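# Refit the end cap flush on the block, holes aligned

## Task

Push the end cap back onto the end of the spool so that its flange rests flat against the block and its four holes sit over the block's threaded holes, lined up well enough for the screws to be inserted. Anything already in place must still be in place at the finish. The screws stay on the bench, the hex key stays on its stand, and the block is not moved.

## Robot and tools

Robot: two arms, left_arm and right_arm, each ending in an identical five-finger right hand (not mirrored, so every hand axis and number means the same on both). Each arm has six joints: shoulder pan, shoulder lift, elbow, wrist 1, wrist 2, wrist 3.

World frame (used in results): origin on the plane z = 0, under the midpoint between the arm bases, which sit 0.90 m higher. +z up, +x forward (the direction both arms face), left_arm on the +y side. Image left/right does not match arm names.

Hand point: a point fixed to the palm, 0.15 m out from the wrist flange along the fingers. Its +z runs along the straight fingers, +y out of the palm, +x across the palm away from the thumb. Straight fingers extend 0.06-0.07 m past it along +z, with their centre lines 0.06 m behind it along -y. A bracket on the little-finger side of the wrist can strike things. With the fingers level the wrist can hang up to 0.13 m (palm down) or 0.25 m (palm up) below the hand point and reach the table first.

Row layout (28 numbers, each in [-1, 1], always both arms): left_arm dx, dy, dz, rx, ry, rz; left hand little, ring, middle, index, thumb_bend, thumb_turn, force_limit, speed; then the same 14 for right_arm. Pose numbers are offsets, not poses: they are measured from that arm's Hand target at the start of the action or move, along the Hand target's own axes. 1.0 equals 0.6 m or 180 degrees; rx, ry, rz form one rotation vector. Every row counts from that same start, not from the previous row, so repeating an offset moves further. Six zeros means no new pose for that arm.

Hand numbers: fingers and thumb_bend -1 open/straight, +1 closed; thumb_turn -1 beside the palm, +1 in front of it opposite the fingers. force_limit maps -1..+1 to about 0..10 N at the fingertip (0..15 N for both thumb motors). speed rises from nearly 0 at -1 to full at +0.48 and stays full to +1 (full travel 0.49 s). For a gentle grip close at speed -0.94 or lower. No value means 'unchanged': to keep a hand as is, resend the eight numbers last carried out for it (or, if none yet, its hand_measured six plus hand_force_limit and hand_speed). With thumb turned in, the hand grips objects about 0.035-0.065 m thick, handles down to about 0.025 m. To squeeze harder, raise force_limit and send a target more closed than hand_measured; to loosen, send one more open.

Tools:
- execute_actions(actions, cameras): actions is a list of up to 15-row tables, each row one 1/30 s step; a short table repeats its last row to step 15. Images return only for an empty list or when cameras names them (["all"] or names).
- move(target, speed, blend, stop_force, zero, blocking, cameras): straight-line path of each hand point toward one 28-number row, or a list of up to 15 rows, all offsets from the same starting Hand targets. speed in m/s, 0.002-3.2, default 0.25 (turns at twice that in rad/s). blend in m rounds corners in a list. stop_force in N, 4-120, one value for both arms; ends an arm's path when its wrist sensor feels that much push against the motion relative to its zero (with zero true re-zeroing first). It does not avoid obstacles; all paths share a 10 s cap. A very slow approach (about 0.005 m/s) with a small stop_force is the safe way to seat against a hard surface; faster touches hit harder. It cannot be combined with blocking=false, and tool numbers must match across its list. Result adds a 'move:' line: done, off_target, moving, held, fault, plus limits such as paced or held.
- wait(seconds 0-3600), stop(), zoom_image(camera, region [x0,y0,x1,y1] pixels, at most 504x504), show_instructions(), zero_wrist_force(arm), finished_scene(scene=1).

Cameras: cam_spot_left, cam_spot_right, cam_spot_wide, cam_left_wrist, cam_right_wrist, all 672x504; calibration is supplied.

Results: end_effector_position (m), end_effector_quat_wxyz, velocities (m/s, rad/s) in the world frame, possibly off by a few cm. Hand target is the last commanded pose (after clipping); the next offsets start there, and the hand often rests short of it, so send the gap as an offset. hand_measured, hand_stopped_by (moving, target, force, stalled, fault) and hand_load_n (positive when pushed open; a drop to about 0 signals a lost grip) follow motor order. Wrist force/torque are in the hand's own axes, with a third line giving the peak since last shown. Joint torques are full drive outputs, not contact.

Cautions: orientation commands are clipped to 32 degrees from the measured one per step. Arms are stiff; commanding even slightly past a firm contact can trigger a fault stop (torque limits: 290, 290, 132, 47.5, 47.5, 47.5 N m; outside force about 150 N), freezing the arm 10 s. Do not let parts drop, release moving parts, slam, or push hard; avoid arms touching each other and avoid the wrist passing near its base axis. Long holds or stretched reaches heat motors (brakes at 85 °C). To relieve a press, command back past the hand point. Loose objects may occasionally be nudged.

Each tool is called after "Request:" as name(argument=value, ...) on one line, values as JSON.

Reference images:

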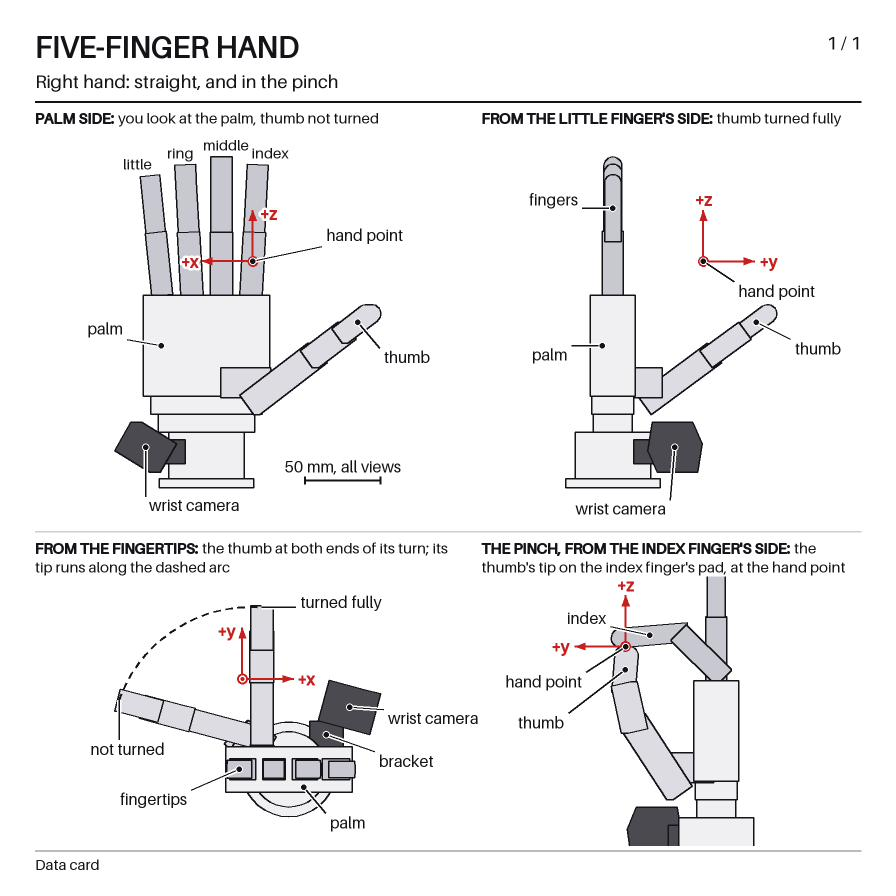

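## Session

Request:
execute_actions(actions=[])

Scene clock: 0.00 s.
left_arm: end_effector_position=(+0.4295, +0.6766, +1.1194) hand_measured=(-1.000, -1.000, -1.000, -1.000, -1.000, -1.000) hand_load_n=(+0.0, +0.0, +0.5, +0.0, +0.0, +0.0) hand_stopped_by=(target, target, target, target, target, target) hand_force_limit=0.00 hand_speed=-0.80 end_effector_quat_wxyz=(+0.000, +0.000, +1.000, +0.000) | right_arm: end_effector_position=(+0.4295, -0.4234, +1.1194) hand_measured=(-1.000, -1.000, -1.000, -1.000, -1.000, -1.000) hand_load_n=(+0.0, +0.0, +0.0, +0.0, +0.0, +0.0) hand_stopped_by=(target, target, target, target, target, target) hand_force_limit=0.00 hand_speed=-0.80 end_effector_quat_wxyz=(+0.000, +0.000, +1.000, +0.000)
Joint positions: left_arm=[-0.281 -1.567 2.134 1.004 1.571 -1.851] | right_arm=[-0.28 -1.567 2.134 1.004 1.571 -1.851]
Joint velocities: within noise
Joint torques (N m): no reading
Wrist force (N): no reading
Wrist torque (N m): no reading
Wrist force, peak (N): no reading
Hand target: left_arm +0.4295, +0.6766, +1.1194; +0.000, +0.000, +1.000, +0.000 | right_arm +0.4295, -0.4234, +1.1194; +0.000, +0.000, +1.000, +0.000

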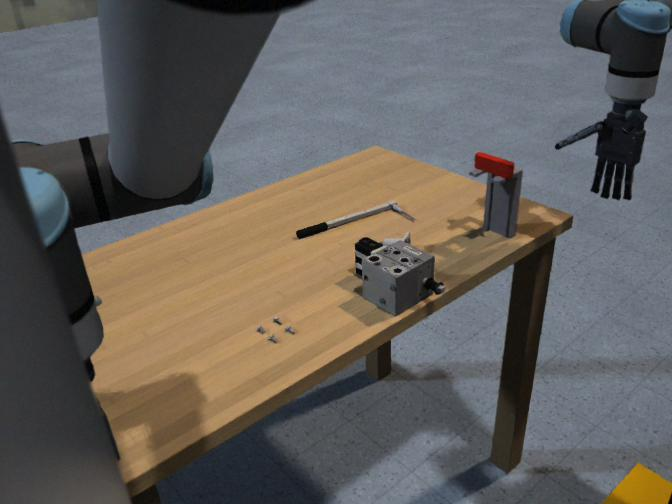

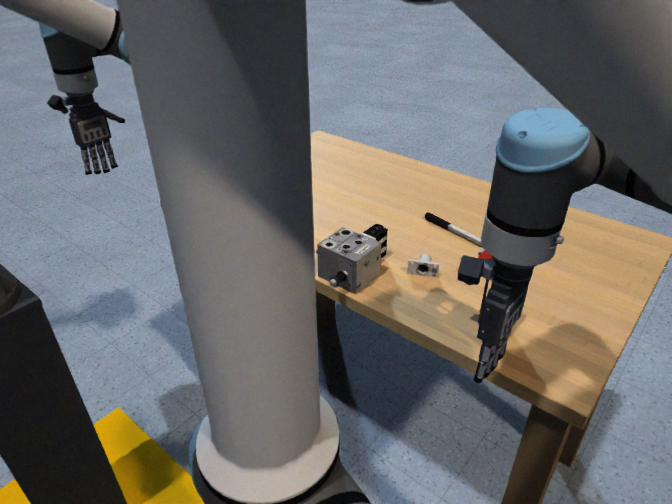

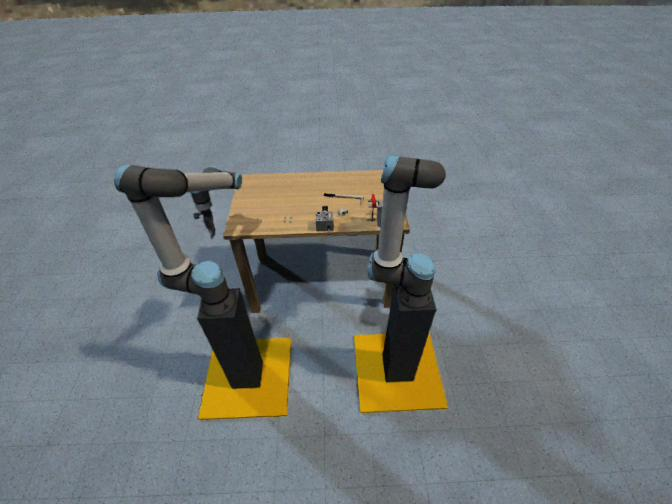

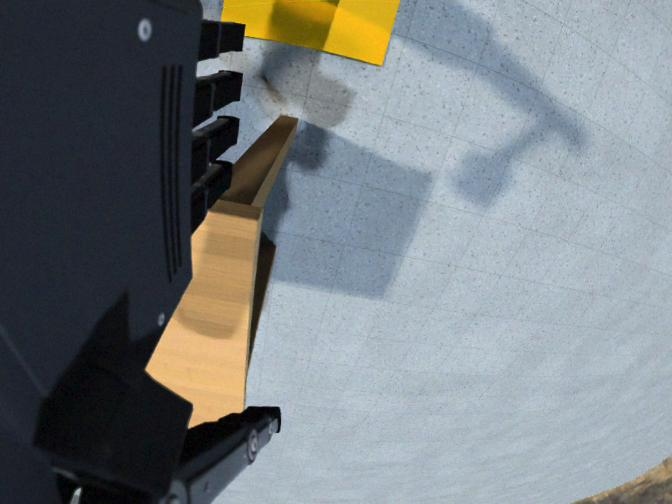

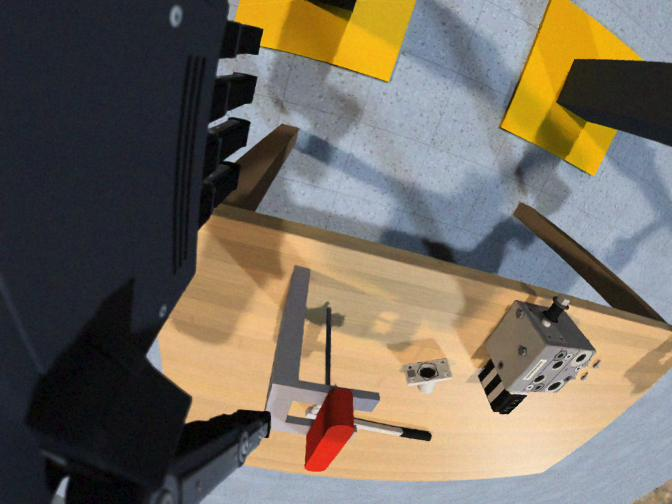

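Request:
zoom_image(camera="cam_spot_left", region=[230, 180, 480, 360])

Request:
zoom_image(camera="cam_spot_right", region=[290, 190, 520, 330])

Request:
zoom_image(camera="cam_right_wrist", region=[260, 250, 640, 490])

Scaled by 2.016 from the camera's image (finer frame: 960x720).

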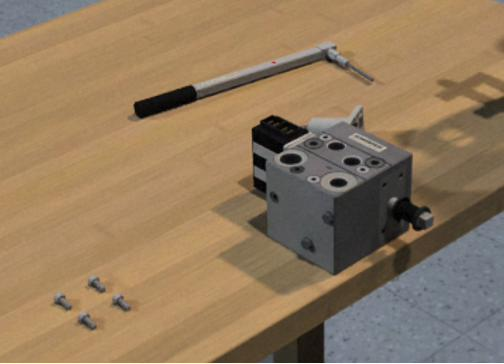

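Scaled by 2.191 from the camera's image (finer frame: 960x720).

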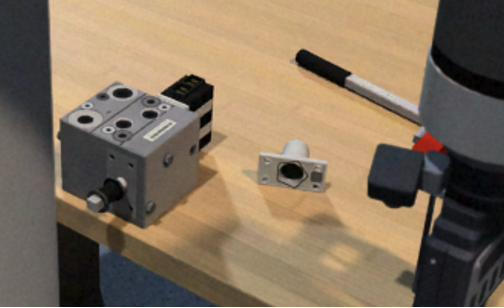

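Scaled by 1.326 from the camera's image (finer frame: 960x720).

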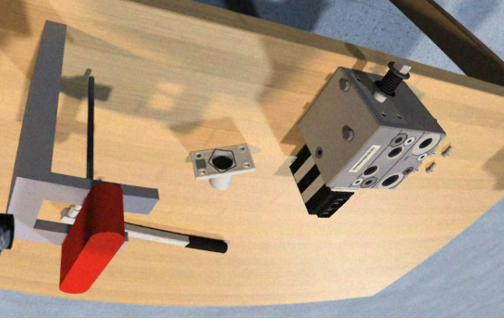

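Request:
zoom_image(camera="cam_spot_right", region=[390, 240, 460, 290])

Request:
zoom_image(camera="cam_right_wrist", region=[390, 340, 470, 400])

Request:
zoom_image(camera="cam_spot_left", region=[350, 220, 450, 320])

Request:
zoom_image(camera="cam_spot_right", region=[305, 215, 395, 295])

Scaled by 7.200 from the camera's image (finer frame: 960x720).

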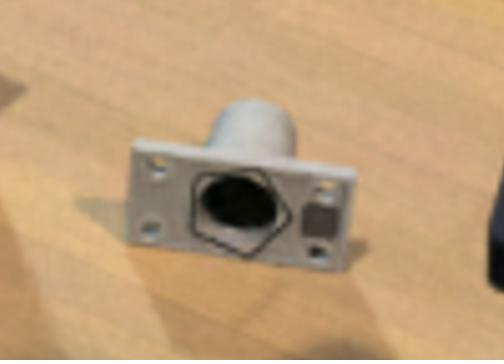

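Scaled by 6.300 from the camera's image (finer frame: 960x720).

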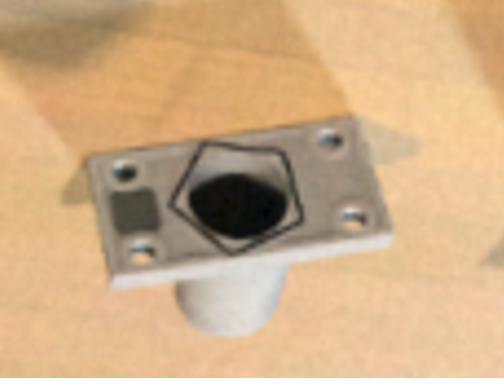

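Scaled by 5.040 from the camera's image (finer frame: 960x720).

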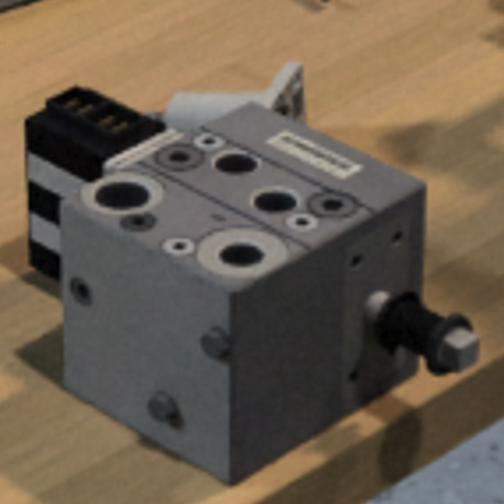

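Scaled by 5.600 from the camera's image (finer frame: 960x720).

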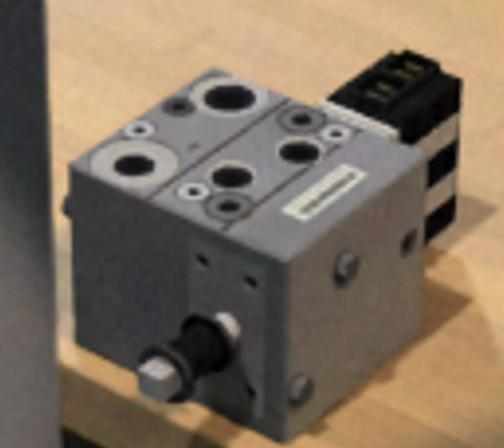

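Request:
move(target=[0,0,0,0,0,0,-1,-1,-1,-1,-1,-1,0,-0.8,-0.04,0.455,0.085,0,0,0,-1,-1,-1,-1,-1,-1,0,-0.8], cameras=["all"])

Scene clock: 59.40 s.
left_arm: end_effector_position=(+0.4295, +0.6766, +1.1194) hand_measured=(-1.000, -1.000, -1.000, -1.000, -1.000, -1.000) hand_load_n=(+0.0, +0.0, +0.0, +0.0, -0.5, +0.0) hand_stopped_by=(target, target, target, target, target, target) hand_force_limit=0.00 hand_speed=-0.80 end_effector_quat_wxyz=(+0.000, +0.000, +1.000, +0.000) | right_arm: end_effector_position=(+0.4535, -0.1505, +1.0684) hand_measured=(-1.000, -1.000, -1.000, -1.000, -1.000, -1.000) hand_load_n=(-0.5, +0.0, +0.0, +0.5, +0.0, +0.0) hand_stopped_by=(target, target, target, target, target, target) hand_force_limit=0.00 hand_speed=-0.80 end_effector_quat_wxyz=(+0.000, +0.000, +1.000, +0.000)
Joint positions: left_arm=[-0.281 -1.567 2.134 1.004 1.571 -1.851] | right_arm=[0.349 -1.291 1.915 0.947 1.571 -1.222]
Joint torques (N m): left_arm=[-4.02 -35.53 -32.39 4.25 -0.41 -0.01] | right_arm=[5.02 -37.83 -28.98 6.44 -0.62 1]
Wrist force (N): left_arm=[-0.2 0.3 -0.1] | right_arm=[0.2 0.0 -0.1]
Wrist torque (N m): left_arm=[0.05 0.03 0.00] | right_arm=[-0.02 0.01 0.11]
Wrist force, peak (N): left_arm=[-0.3 0.9 -0.2] | right_arm=[0.2 2.5 0.5]
Hand target: left_arm +0.4295, +0.6766, +1.1194; +0.000, +0.000, +1.000, +0.000 | right_arm +0.4535, -0.1504, +1.0684; +0.000, +0.000, +1.000, +0.000
Off the commanded pose: left_arm 0.000 m, 0 deg | right_arm 0.000 m, 0 deg.
move: done
cam_right_wrist: T_world_to_cam=[[-0.2917, 0.95647, 0.009, 0.26883], [0.82455, 0.24668, 0.50918, -0.88375], [0.48479, 0.15595, -0.86062, 0.83981]] pos_world=[0.39998, -0.17009, 1.17032]

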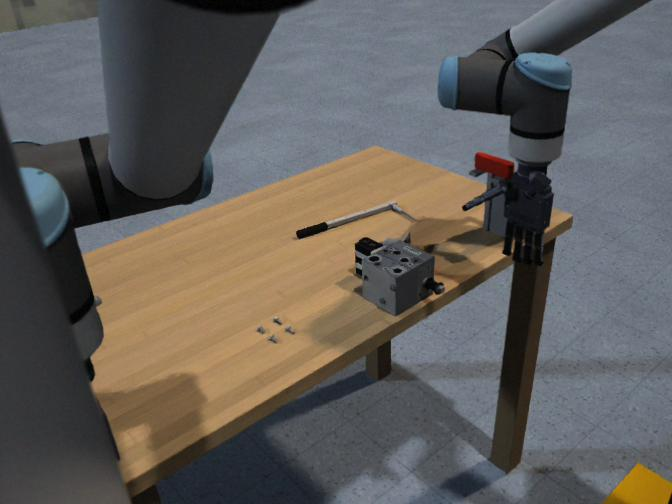

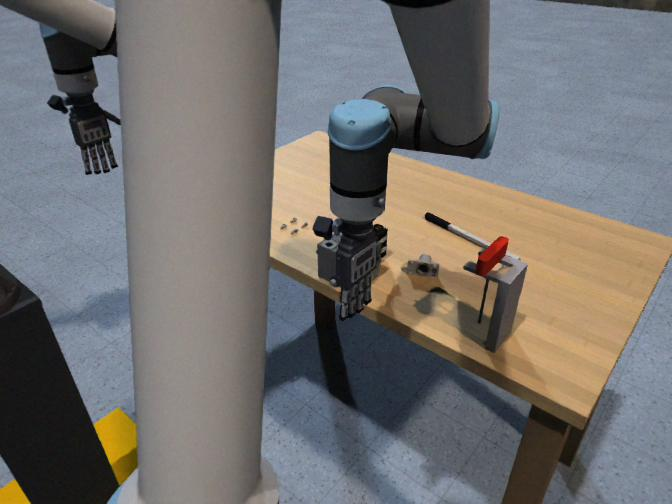

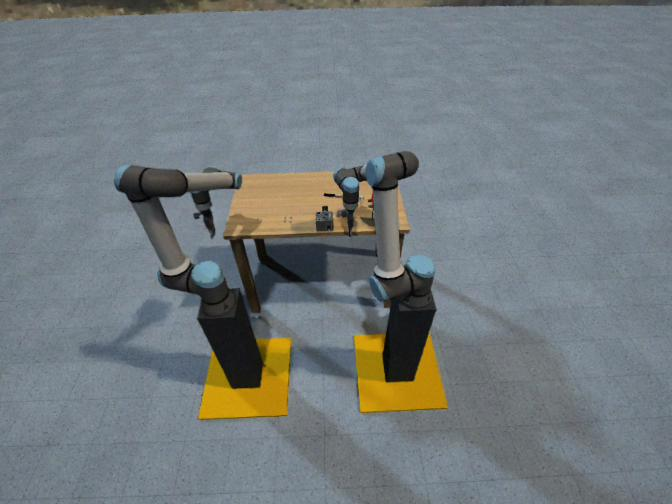

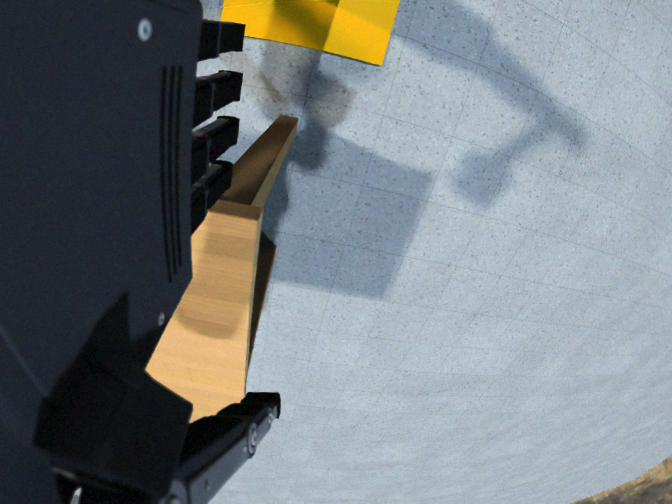

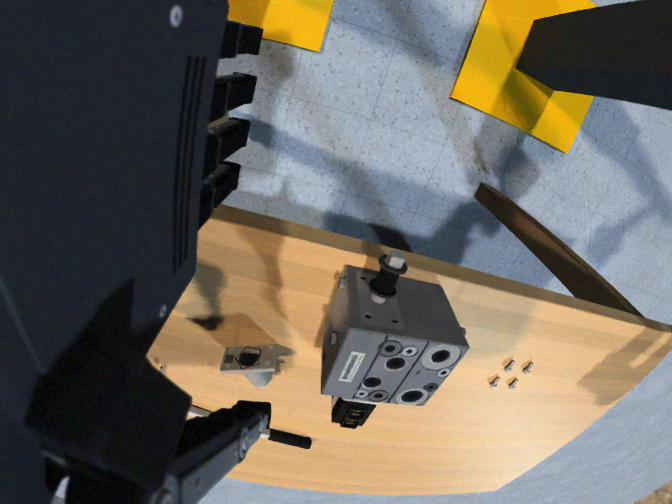

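Request:
zoom_image(camera="cam_right_wrist", region=[310, 240, 480, 420])

Request:
zoom_image(camera="cam_right_wrist", region=[200, 320, 300, 400])

Scaled by 2.800 from the camera's image (finer frame: 960x720).

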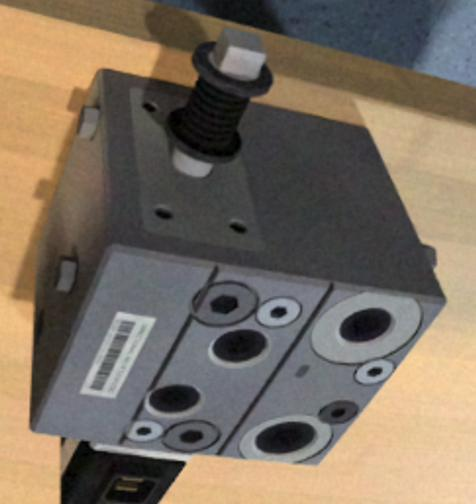

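Scaled by 5.040 from the camera's image (finer frame: 960x720).

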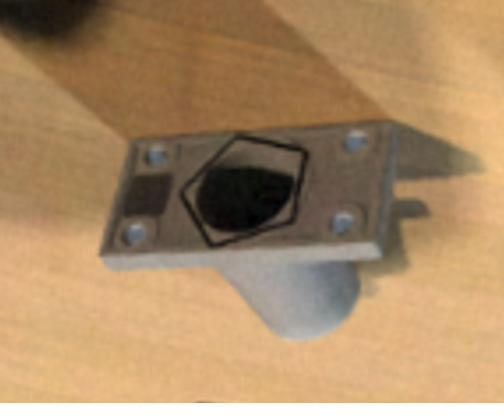

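Request:
move(target=[0,-0.7,0.0,0.3994,-0.181,-0.1986,-1,-1,-1,-1,-1,-1,0,-0.8,0.2,-0.6,-0.1,0,0,0,-1,-1,-1,-1,-1,-1,0,-0.8])

Scene clock: 77.03 s.
left_arm: end_effector_position=(+0.4295, +0.2567, +1.1192) hand_measured=(-1.000, -1.000, -1.000, -1.000, -1.000, -1.000) hand_load_n=(-0.5, +0.0, +0.0, -0.5, +0.0, +0.0) hand_stopped_by=(target, target, target, target, target, target) hand_force_limit=0.00 hand_speed=-0.80 end_effector_quat_wxyz=(+0.258, -0.283, +0.728, -0.569) | right_arm: end_effector_position=(+0.3334, -0.5103, +1.1283) hand_measured=(-1.000, -1.000, -1.000, -1.000, -1.000, -1.000) hand_load_n=(+0.0, +0.0, +0.0, +0.0, +0.0, +0.0) hand_stopped_by=(target, target, target, target, target, target) hand_force_limit=0.00 hand_speed=-0.80 end_effector_quat_wxyz=(+0.000, +0.000, +1.000, +0.000)
Joint positions: left_arm=[-1.264 -2.008 2.53 -0.273 1.094 -3.203] | right_arm=[-0.679 -1.78 2.301 1.05 1.571 -2.25]
Joint torques (N m): left_arm=[-9.63 -20.7 -52.65 -3.58 -2.9 -1.35] | right_arm=[-14.68 -7.19 -43.34 0.76 -1.58 -1.29]
Wrist force (N): left_arm=[0.6 -0.3 1.7] | right_arm=[-0.3 -0.1 0.0]
Wrist torque (N m): left_arm=[-0.20 0.15 0.07] | right_arm=[0.00 0.06 -0.08]
Wrist force, peak (N): left_arm=[1.5 0.0 2.4] | right_arm=[0.1 -1.5 0.0]
Hand target: left_arm +0.4295, +0.2566, +1.1194; +0.258, -0.283, +0.727, -0.569 | right_arm +0.3335, -0.5104, +1.1284; +0.000, +0.000, +1.000, +0.000
Off the commanded pose: left_arm 0.000 m, 0 deg | right_arm 0.000 m, 0 deg.
move: done

Request:
move(target=[0.39,0.0952,0.4153,0,0,0,-1,-1,-1,-1,-1,-1,0,-0.8,0,0,0,0,0,0,-1,-1,-1,-1,-1,-1,0,-0.8], cameras=["all"])

Scene clock: 81.17 s.
left_arm: end_effector_position=(+0.4312, -0.0676, +0.9969) hand_measured=(-1.000, -1.000, -1.000, -1.000, -1.000, -1.000) hand_load_n=(+0.0, +0.0, +0.0, +0.0, +0.0, +0.0) hand_stopped_by=(target, target, target, target, target, target) hand_force_limit=0.00 hand_speed=-0.80 end_effector_quat_wxyz=(+0.258, -0.283, +0.727, -0.569) | right_arm: end_effector_position=(+0.3335, -0.5105, +1.1284) hand_measured=(-1.000, -1.000, -1.000, -1.000, -1.000, -1.000) hand_load_n=(+0.0, +0.0, +0.0, +0.0, +0.0, +0.0) hand_stopped_by=(target, target, target, target, target, target) hand_force_limit=0.00 hand_speed=-0.80 end_effector_quat_wxyz=(+0.000, +0.000, +1.000, +0.000)
Joint positions: left_arm=[-1.454 -1.299 2.187 -0.607 0.91 -3.262] | right_arm=[-0.679 -1.78 2.301 1.05 1.571 -2.25]
Joint torques (N m): left_arm=[4.87 -36.78 -26.85 3.76 2.09 1.31] | right_arm=[-7.94 -4.34 -47.67 0.78 0.85 -0.42]
Wrist force (N): left_arm=[0.1 -0.1 1.4] | right_arm=[-0.1 -0.2 0.2]
Wrist torque (N m): left_arm=[-0.06 0.25 0.27] | right_arm=[-0.02 0.02 -0.08]
Wrist force, peak (N): left_arm=[1.7 0.3 3.4] | right_arm=[-0.5 -0.2 0.7]
Hand target: left_arm +0.4313, -0.0676, +0.9968; +0.258, -0.283, +0.727, -0.569 | right_arm +0.3335, -0.5104, +1.1284; +0.000, +0.000, +1.000, +0.000
Off the commanded pose: left_arm 0.000 m, 0 deg | right_arm 0.000 m, 0 deg.
move: done
cam_left_wrist: T_world_to_cam=[[-0.29757, 0.04743, -0.95352, 1.07911], [0.15794, 0.98745, -0.00017, -0.01082], [0.94154, -0.15065, -0.30133, 0.00305]] pos_world=[0.31995, -0.04003, 1.02987]
cam_right_wrist: T_world_to_cam=[[-0.29163, 0.95649, 0.00907, 0.57739], [0.82464, 0.24661, 0.50906, -0.72641], [0.48467, 0.15594, -0.86068, 1.00591]] pos_world=[0.27988, -0.52999, 1.23032]

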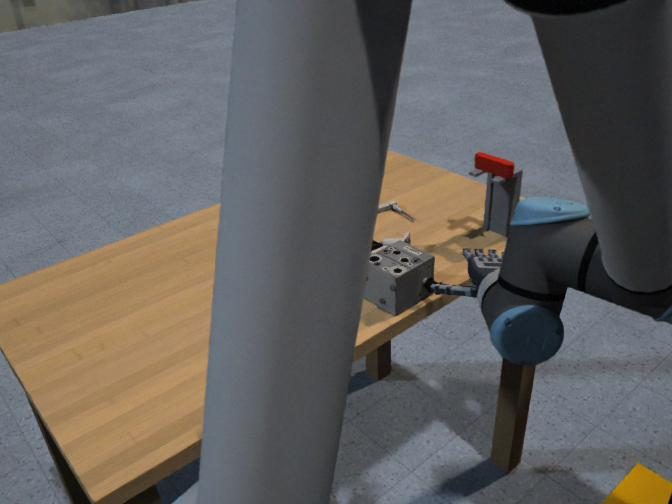

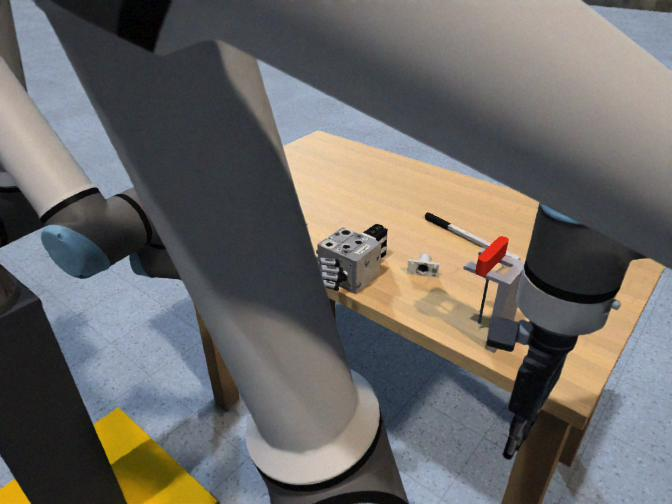

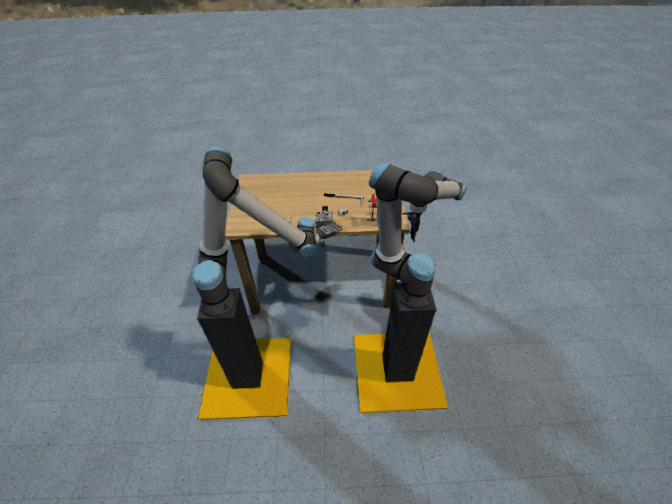

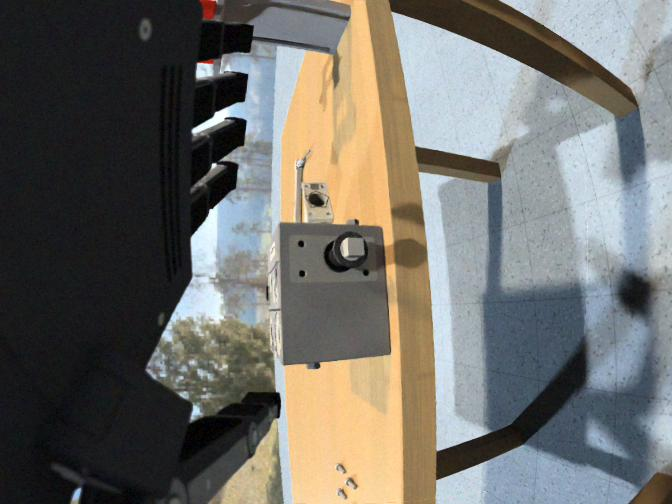

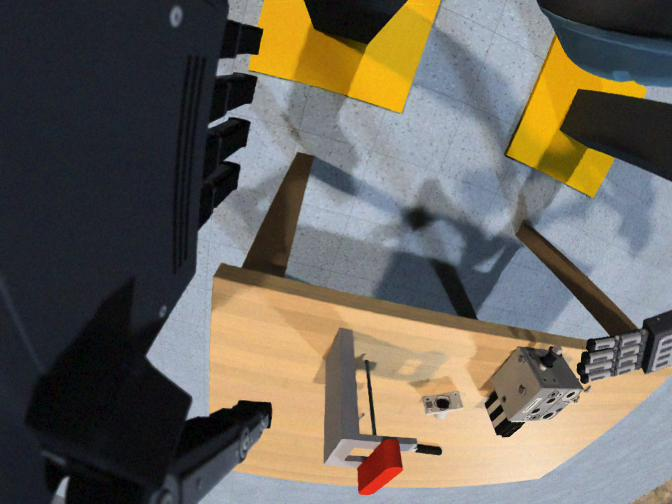

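Request:
zoom_image(camera="cam_left_wrist", region=[270, 220, 400, 320])

Request:
zoom_image(camera="cam_left_wrist", region=[290, 140, 350, 230])

Scaled by 3.877 from the camera's image (finer frame: 960x720).

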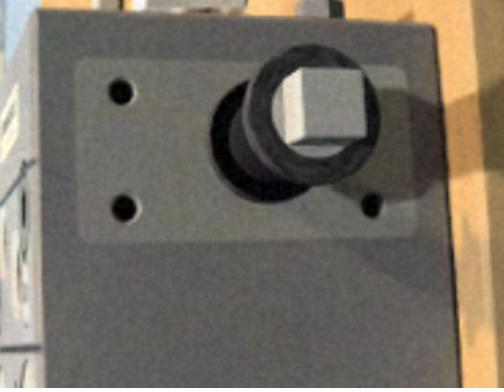

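Scaled by 5.600 from the camera's image (finer frame: 960x720).

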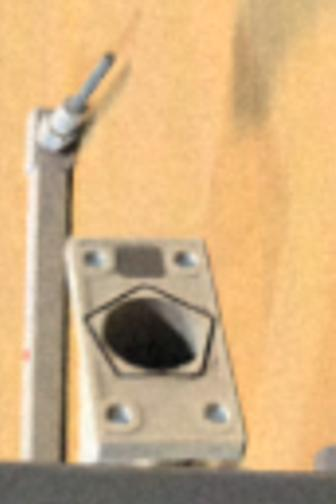

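Request:
zoom_image(camera="cam_spot_right", region=[380, 200, 600, 365])

Request:
zoom_image(camera="cam_right_wrist", region=[280, 300, 620, 500])

Request:
zoom_image(camera="cam_spot_left", region=[360, 140, 540, 260])

Scaled by 2.291 from the camera's image (finer frame: 960x720).

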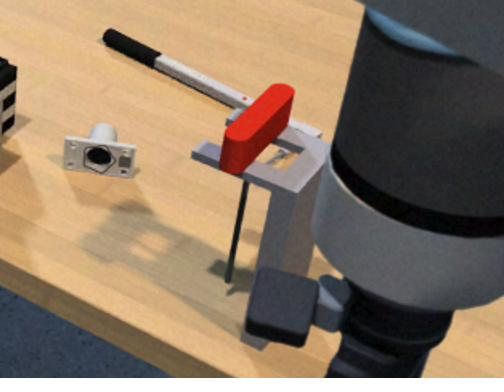

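Scaled by 1.482 from the camera's image (finer frame: 960x720).

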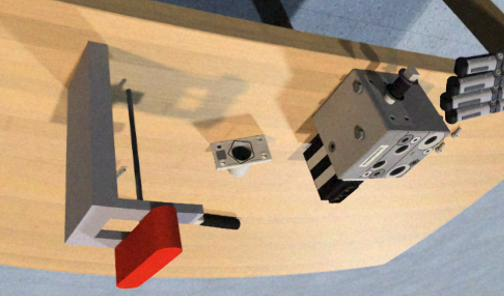

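Scaled by 2.800 from the camera's image (finer frame: 960x720).

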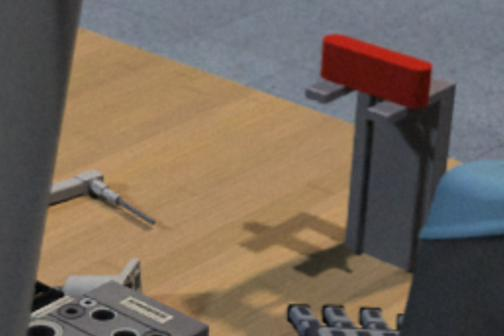

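Request:
move(target=[[-0.39,-0.0952,-0.4153,0,0,0,-1,-1,-1,-1,-1,-1,0,-0.8,-0.194,0.433,-0.12,0,0,0,-1,-1,-1,-1,-1,-1,0,-0.8],[-0.39,-0.0952,-0.4153,0,0,0,-1,-1,-1,-1,-1,-1,0,-0.8,-0.5335,0.5173,0.1673,0,0,0,-1,-1,-1,-1,-1,-1,0,-0.8]], blend=[0.03,0], cameras=["all"])

Scene clock: 133.70 s.
left_arm: end_effector_position=(+0.4295, +0.2565, +1.1194) hand_measured=(-1.000, -1.000, -1.000, -1.000, -1.000, -1.000) hand_load_n=(-0.5, +0.0, +0.0, +0.0, +0.0, +0.0) hand_stopped_by=(target, target, target, target, target, target) hand_force_limit=0.00 hand_speed=-0.80 end_effector_quat_wxyz=(+0.258, -0.283, +0.727, -0.569) | right_arm: end_effector_position=(+0.6536, -0.2000, +1.0281) hand_measured=(-1.000, -1.000, -1.000, -1.000, -1.000, -1.000) hand_load_n=(+0.0, +0.0, +0.0, +0.0, +0.0, +0.0) hand_stopped_by=(target, target, target, target, target, target) hand_force_limit=0.00 hand_speed=-0.80 end_effector_quat_wxyz=(+0.000, +0.000, +1.000, +0.000)
Joint positions: left_arm=[-1.264 -2.008 2.529 -0.273 1.094 -3.203] | right_arm=[0.179 -1.045 1.629 0.986 1.571 -1.392]
Joint torques (N m): left_arm=[-1.98 -14.11 -52.63 2.14 -3.29 -2.02] | right_arm=[-7.45 -57.34 -32.4 6.59 -0.37 -1.34]
Wrist force (N): left_arm=[0.7 -0.4 1.9] | right_arm=[-0.1 -0.1 0.2]
Wrist torque (N m): left_arm=[-0.23 0.12 0.12] | right_arm=[-0.02 0.02 -0.03]
Wrist force, peak (N): left_arm=[2.0 0.1 3.2] | right_arm=[-1.9 0.1 1.6]
Hand target: left_arm +0.4295, +0.2566, +1.1194; +0.258, -0.283, +0.727, -0.569 | right_arm +0.6536, -0.2001, +1.0280; +0.000, +0.000, +1.000, +0.000
Off the commanded pose: left_arm 0.000 m, 0 deg | right_arm 0.000 m, 0 deg.
move: done
cam_left_wrist: T_world_to_cam=[[-0.29755, 0.04755, -0.95352, 1.18], [0.15798, 0.98744, -0.00005, -0.33071], [0.94154, -0.15065, -0.30133, 0.09039]] pos_world=[0.31825, 0.28407, 1.15237]
cam_right_wrist: T_world_to_cam=[[-0.29162, 0.95649, 0.00905, 0.37469], [0.82458, 0.24659, 0.50918, -1.01599], [0.48479, 0.15595, -0.86061, 0.71587]] pos_world=[0.59998, -0.21949, 1.13002]

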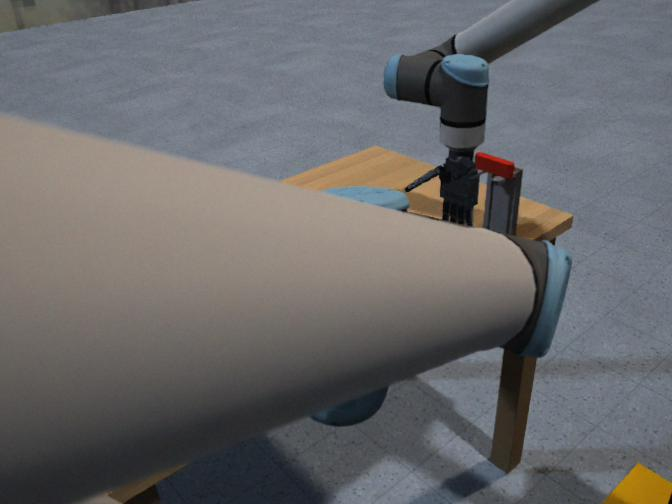

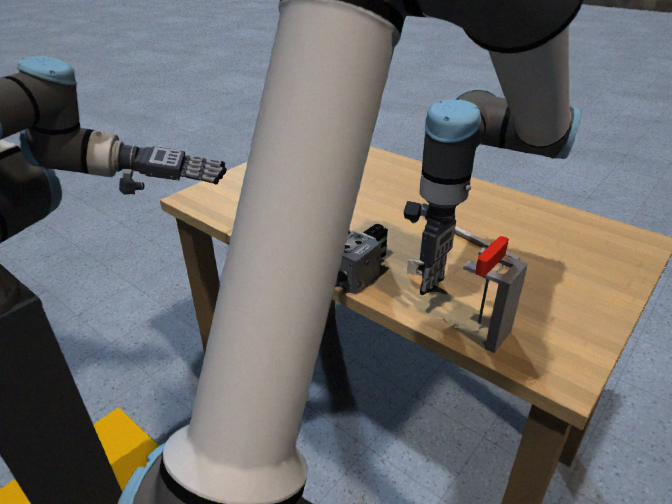

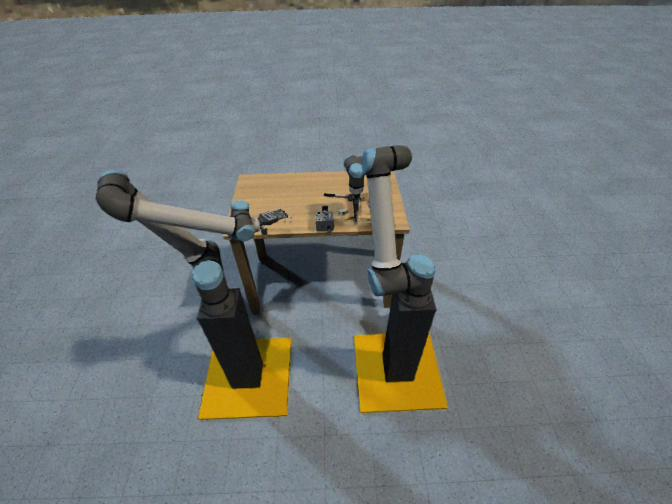

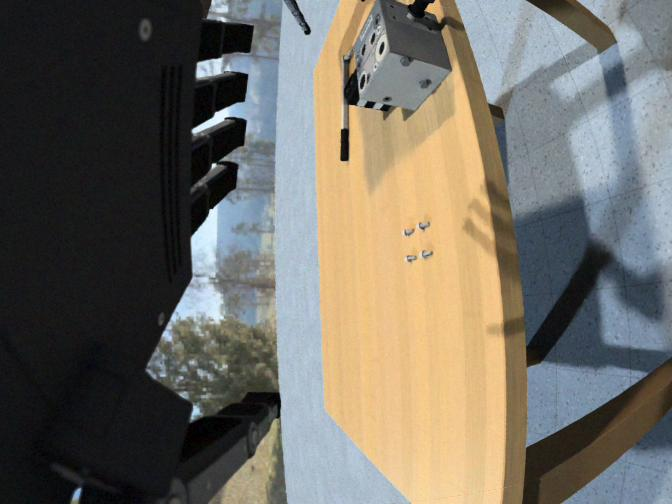

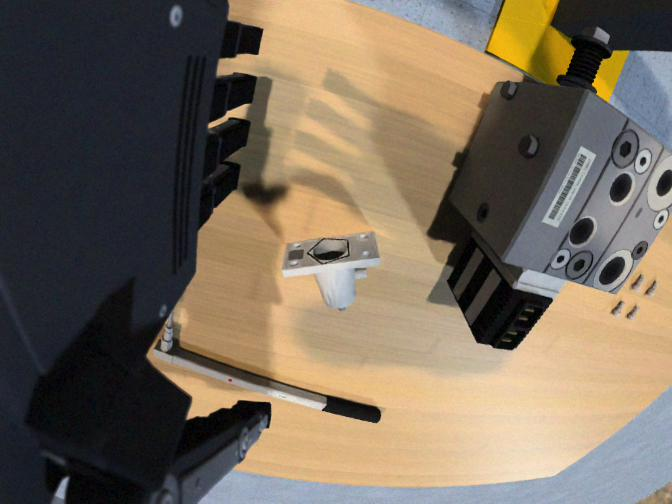

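Request:
zoom_image(camera="cam_right_wrist", region=[270, 210, 400, 320])

Scaled by 3.877 from the camera's image (finer frame: 960x720).

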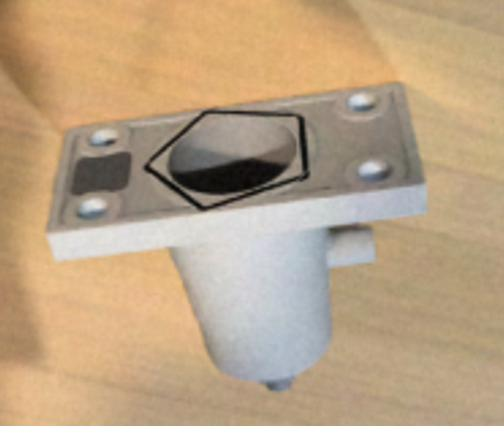

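Request:
move(target=[0,0,0,0,0,0,-1,-1,-1,-1,-1,-1,0,-0.8,-0.1378,0.0447,-0.2867,0.1113,0.3299,0.8205,-1,-1,-1,-1,-1,-1,0,-0.8], cameras=["all"])

Scene clock: 167.73 s.
left_arm: end_effector_position=(+0.4295, +0.2566, +1.1194) hand_measured=(-1.000, -1.000, -1.000, -1.000, -1.000, -1.000) hand_load_n=(+0.0, -0.5, +0.0, -0.5, +0.0, -0.5) hand_stopped_by=(target, target, target, target, target, target) hand_force_limit=0.00 hand_speed=-0.80 end_effector_quat_wxyz=(+0.258, -0.283, +0.727, -0.569) | right_arm: end_effector_position=(+0.7364, -0.1733, +1.2001) hand_measured=(-1.000, -1.000, -1.000, -1.000, -1.000, -1.000) hand_load_n=(+0.0, +0.0, +0.0, +0.0, +0.0, +0.0) hand_stopped_by=(target, target, target, target, target, target) hand_force_limit=0.00 hand_speed=-0.80 end_effector_quat_wxyz=(-0.365, +0.907, +0.170, -0.123)
Joint positions: left_arm=[-1.264 -2.008 2.529 -0.273 1.094 -3.203] | right_arm=[0.105 -0.806 1.053 1.703 0.859 1.163]
Joint torques (N m): left_arm=[-1.79 -14.12 -52.22 2.85 -3.53 -1.63] | right_arm=[11.54 -82.97 -28.05 7.18 -0.9 1.73]
Wrist force (N): left_arm=[0.5 -0.4 1.5] | right_arm=[0.0 1.6 1.0]
Wrist torque (N m): left_arm=[-0.19 0.16 0.11] | right_arm=[0.19 0.03 0.28]
Wrist force, peak (N): left_arm=[0.7 -0.9 2.0] | right_arm=[0.2 1.8 1.0]
Hand target: left_arm +0.4295, +0.2566, +1.1194; +0.258, -0.283, +0.727, -0.569 | right_arm +0.7363, -0.1732, +1.2000; -0.365, +0.907, +0.170, -0.123
Off the commanded pose: left_arm 0.000 m, 0 deg | right_arm 0.000 m, 0 deg.
move: done
cam_left_wrist: T_world_to_cam=[[-0.29755, 0.04755, -0.95352, 1.17999], [0.15798, 0.98744, -0.00005, -0.33081], [0.94154, -0.15065, -0.30133, 0.09041]] pos_world=[0.31825, 0.28417, 1.15237]
cam_right_wrist: T_world_to_cam=[[0.47832, -0.53624, -0.69545, 0.39157], [-0.52149, -0.81062, 0.26637, -0.079], [-0.70659, 0.23526, -0.66738, 1.47869]] pos_world=[0.81632, -0.20194, 1.28021]

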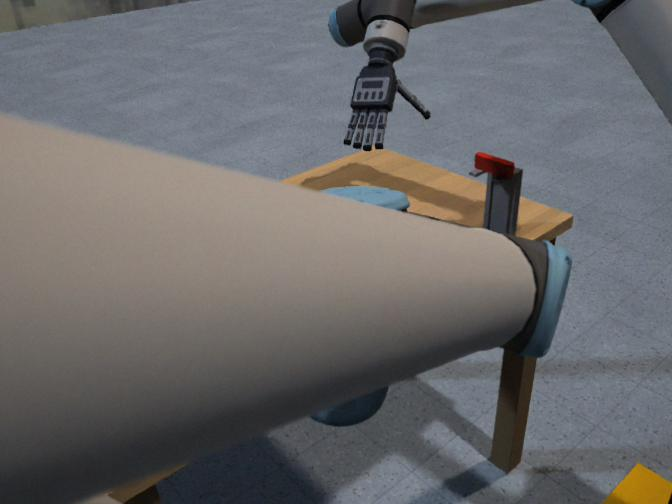

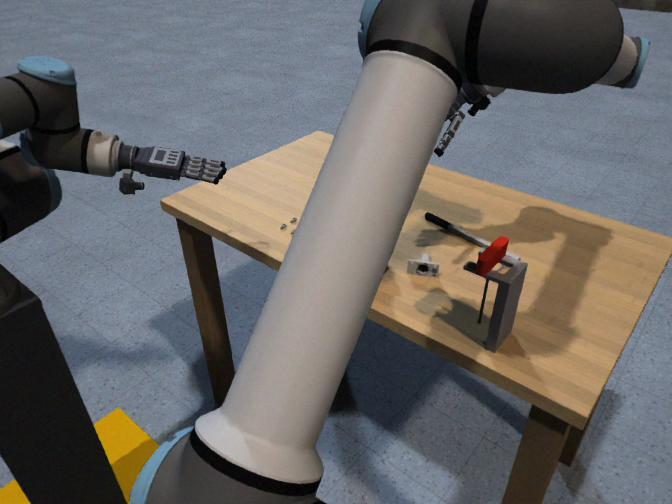

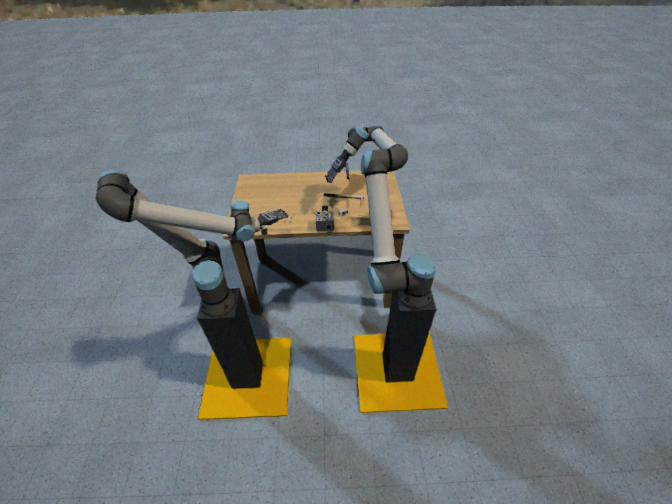

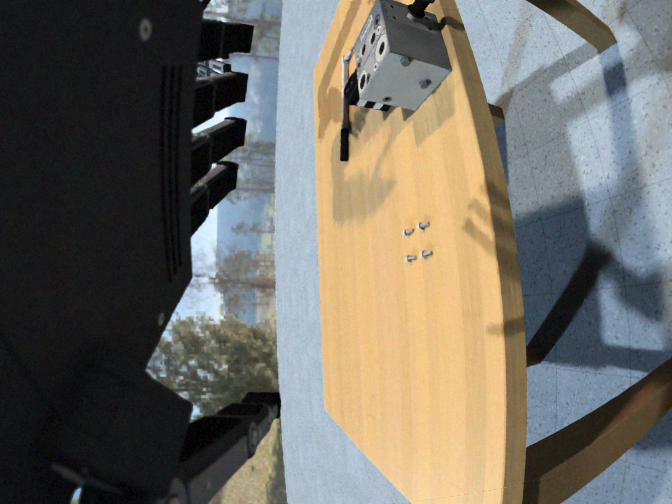

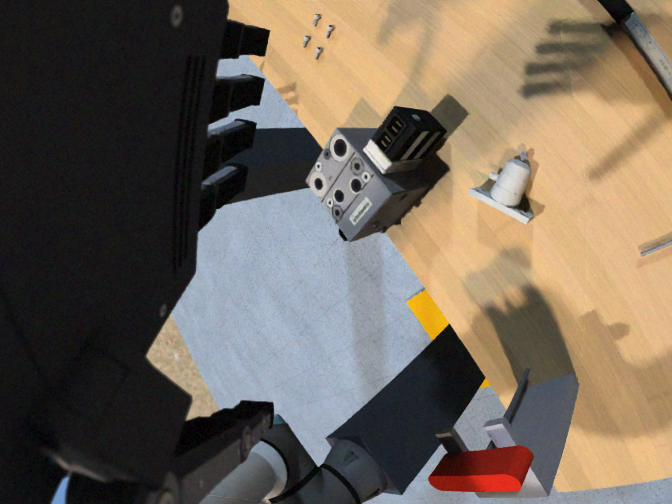

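Request:
move(target=[0,0,0,0,0,0,-1,-1,-1,-1,-1,-1,0,-0.8,0,0,0.1,0,0,0,1,1,-0.3,-0.3,-1,1,0,0], cameras=["cam_right_wrist"])

Request:
zoom_image(camera="cam_right_wrist", region=[440, 120, 580, 260])

Scene clock: 171.00 s.
left_arm: end_effector_position=(+0.4295, +0.2566, +1.1194) hand_measured=(-1.000, -1.000, -1.000, -1.000, -1.000, -1.000) hand_load_n=(+0.0, +0.0, +0.0, +0.0, +0.0, +0.0) hand_stopped_by=(target, target, target, target, target, target) hand_force_limit=0.00 hand_speed=-0.80 end_effector_quat_wxyz=(+0.258, -0.283, +0.727, -0.569) | right_arm: end_effector_position=(+0.7155, -0.1361, +1.1578) hand_measured=(+1.000, +1.000, -0.300, -0.300, -1.000, +1.000) hand_load_n=(+0.0, +0.0, +0.0, +0.0, +0.0, +0.0) hand_stopped_by=(target, target, target, target, target, target) hand_force_limit=0.00 hand_speed=0.00 end_effector_quat_wxyz=(-0.365, +0.907, +0.170, -0.123)
Joint positions: left_arm=[-1.264 -2.008 2.529 -0.273 1.094 -3.203] | right_arm=[0.151 -0.798 1.108 1.602 0.843 1.22]
Joint torques (N m): left_arm=[0.01 -14.03 -51.49 2.76 -3.26 -1.93] | right_arm=[5 -96.26 -50.77 0.64 0.19 -3.54]
Wrist force (N): left_arm=[0.9 -0.6 1.3] | right_arm=[0.5 1.3 0.7]
Wrist torque (N m): left_arm=[-0.22 0.11 0.12] | right_arm=[0.14 -0.03 0.25]
Wrist force, peak (N): left_arm=[0.6 -0.7 2.0] | right_arm=[0.4 1.2 3.4]
Hand target: left_arm +0.4295, +0.2566, +1.1194; +0.258, -0.283, +0.727, -0.569 | right_arm +0.7155, -0.1360, +1.1578; -0.365, +0.907, +0.170, -0.123
Off the commanded pose: left_arm 0.000 m, 0 deg | right_arm 0.000 m, 0 deg.
move: done
cam_right_wrist: T_world_to_cam=[[0.47808, -0.53631, -0.69557, 0.39243], [-0.52145, -0.81057, 0.26658, -0.04876], [-0.70678, 0.23526, -0.66717, 1.42684]] pos_world=[0.79542, -0.16474, 1.23791]

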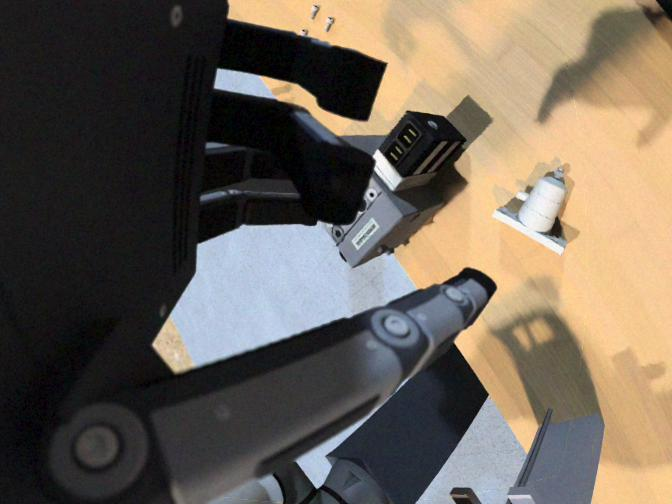

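Scaled by 3.600 from the camera's image (finer frame: 960x720).

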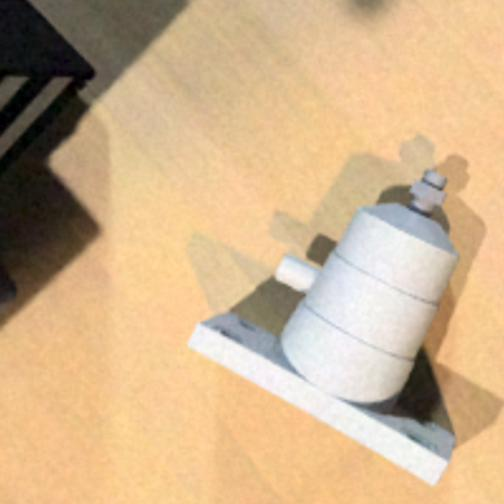

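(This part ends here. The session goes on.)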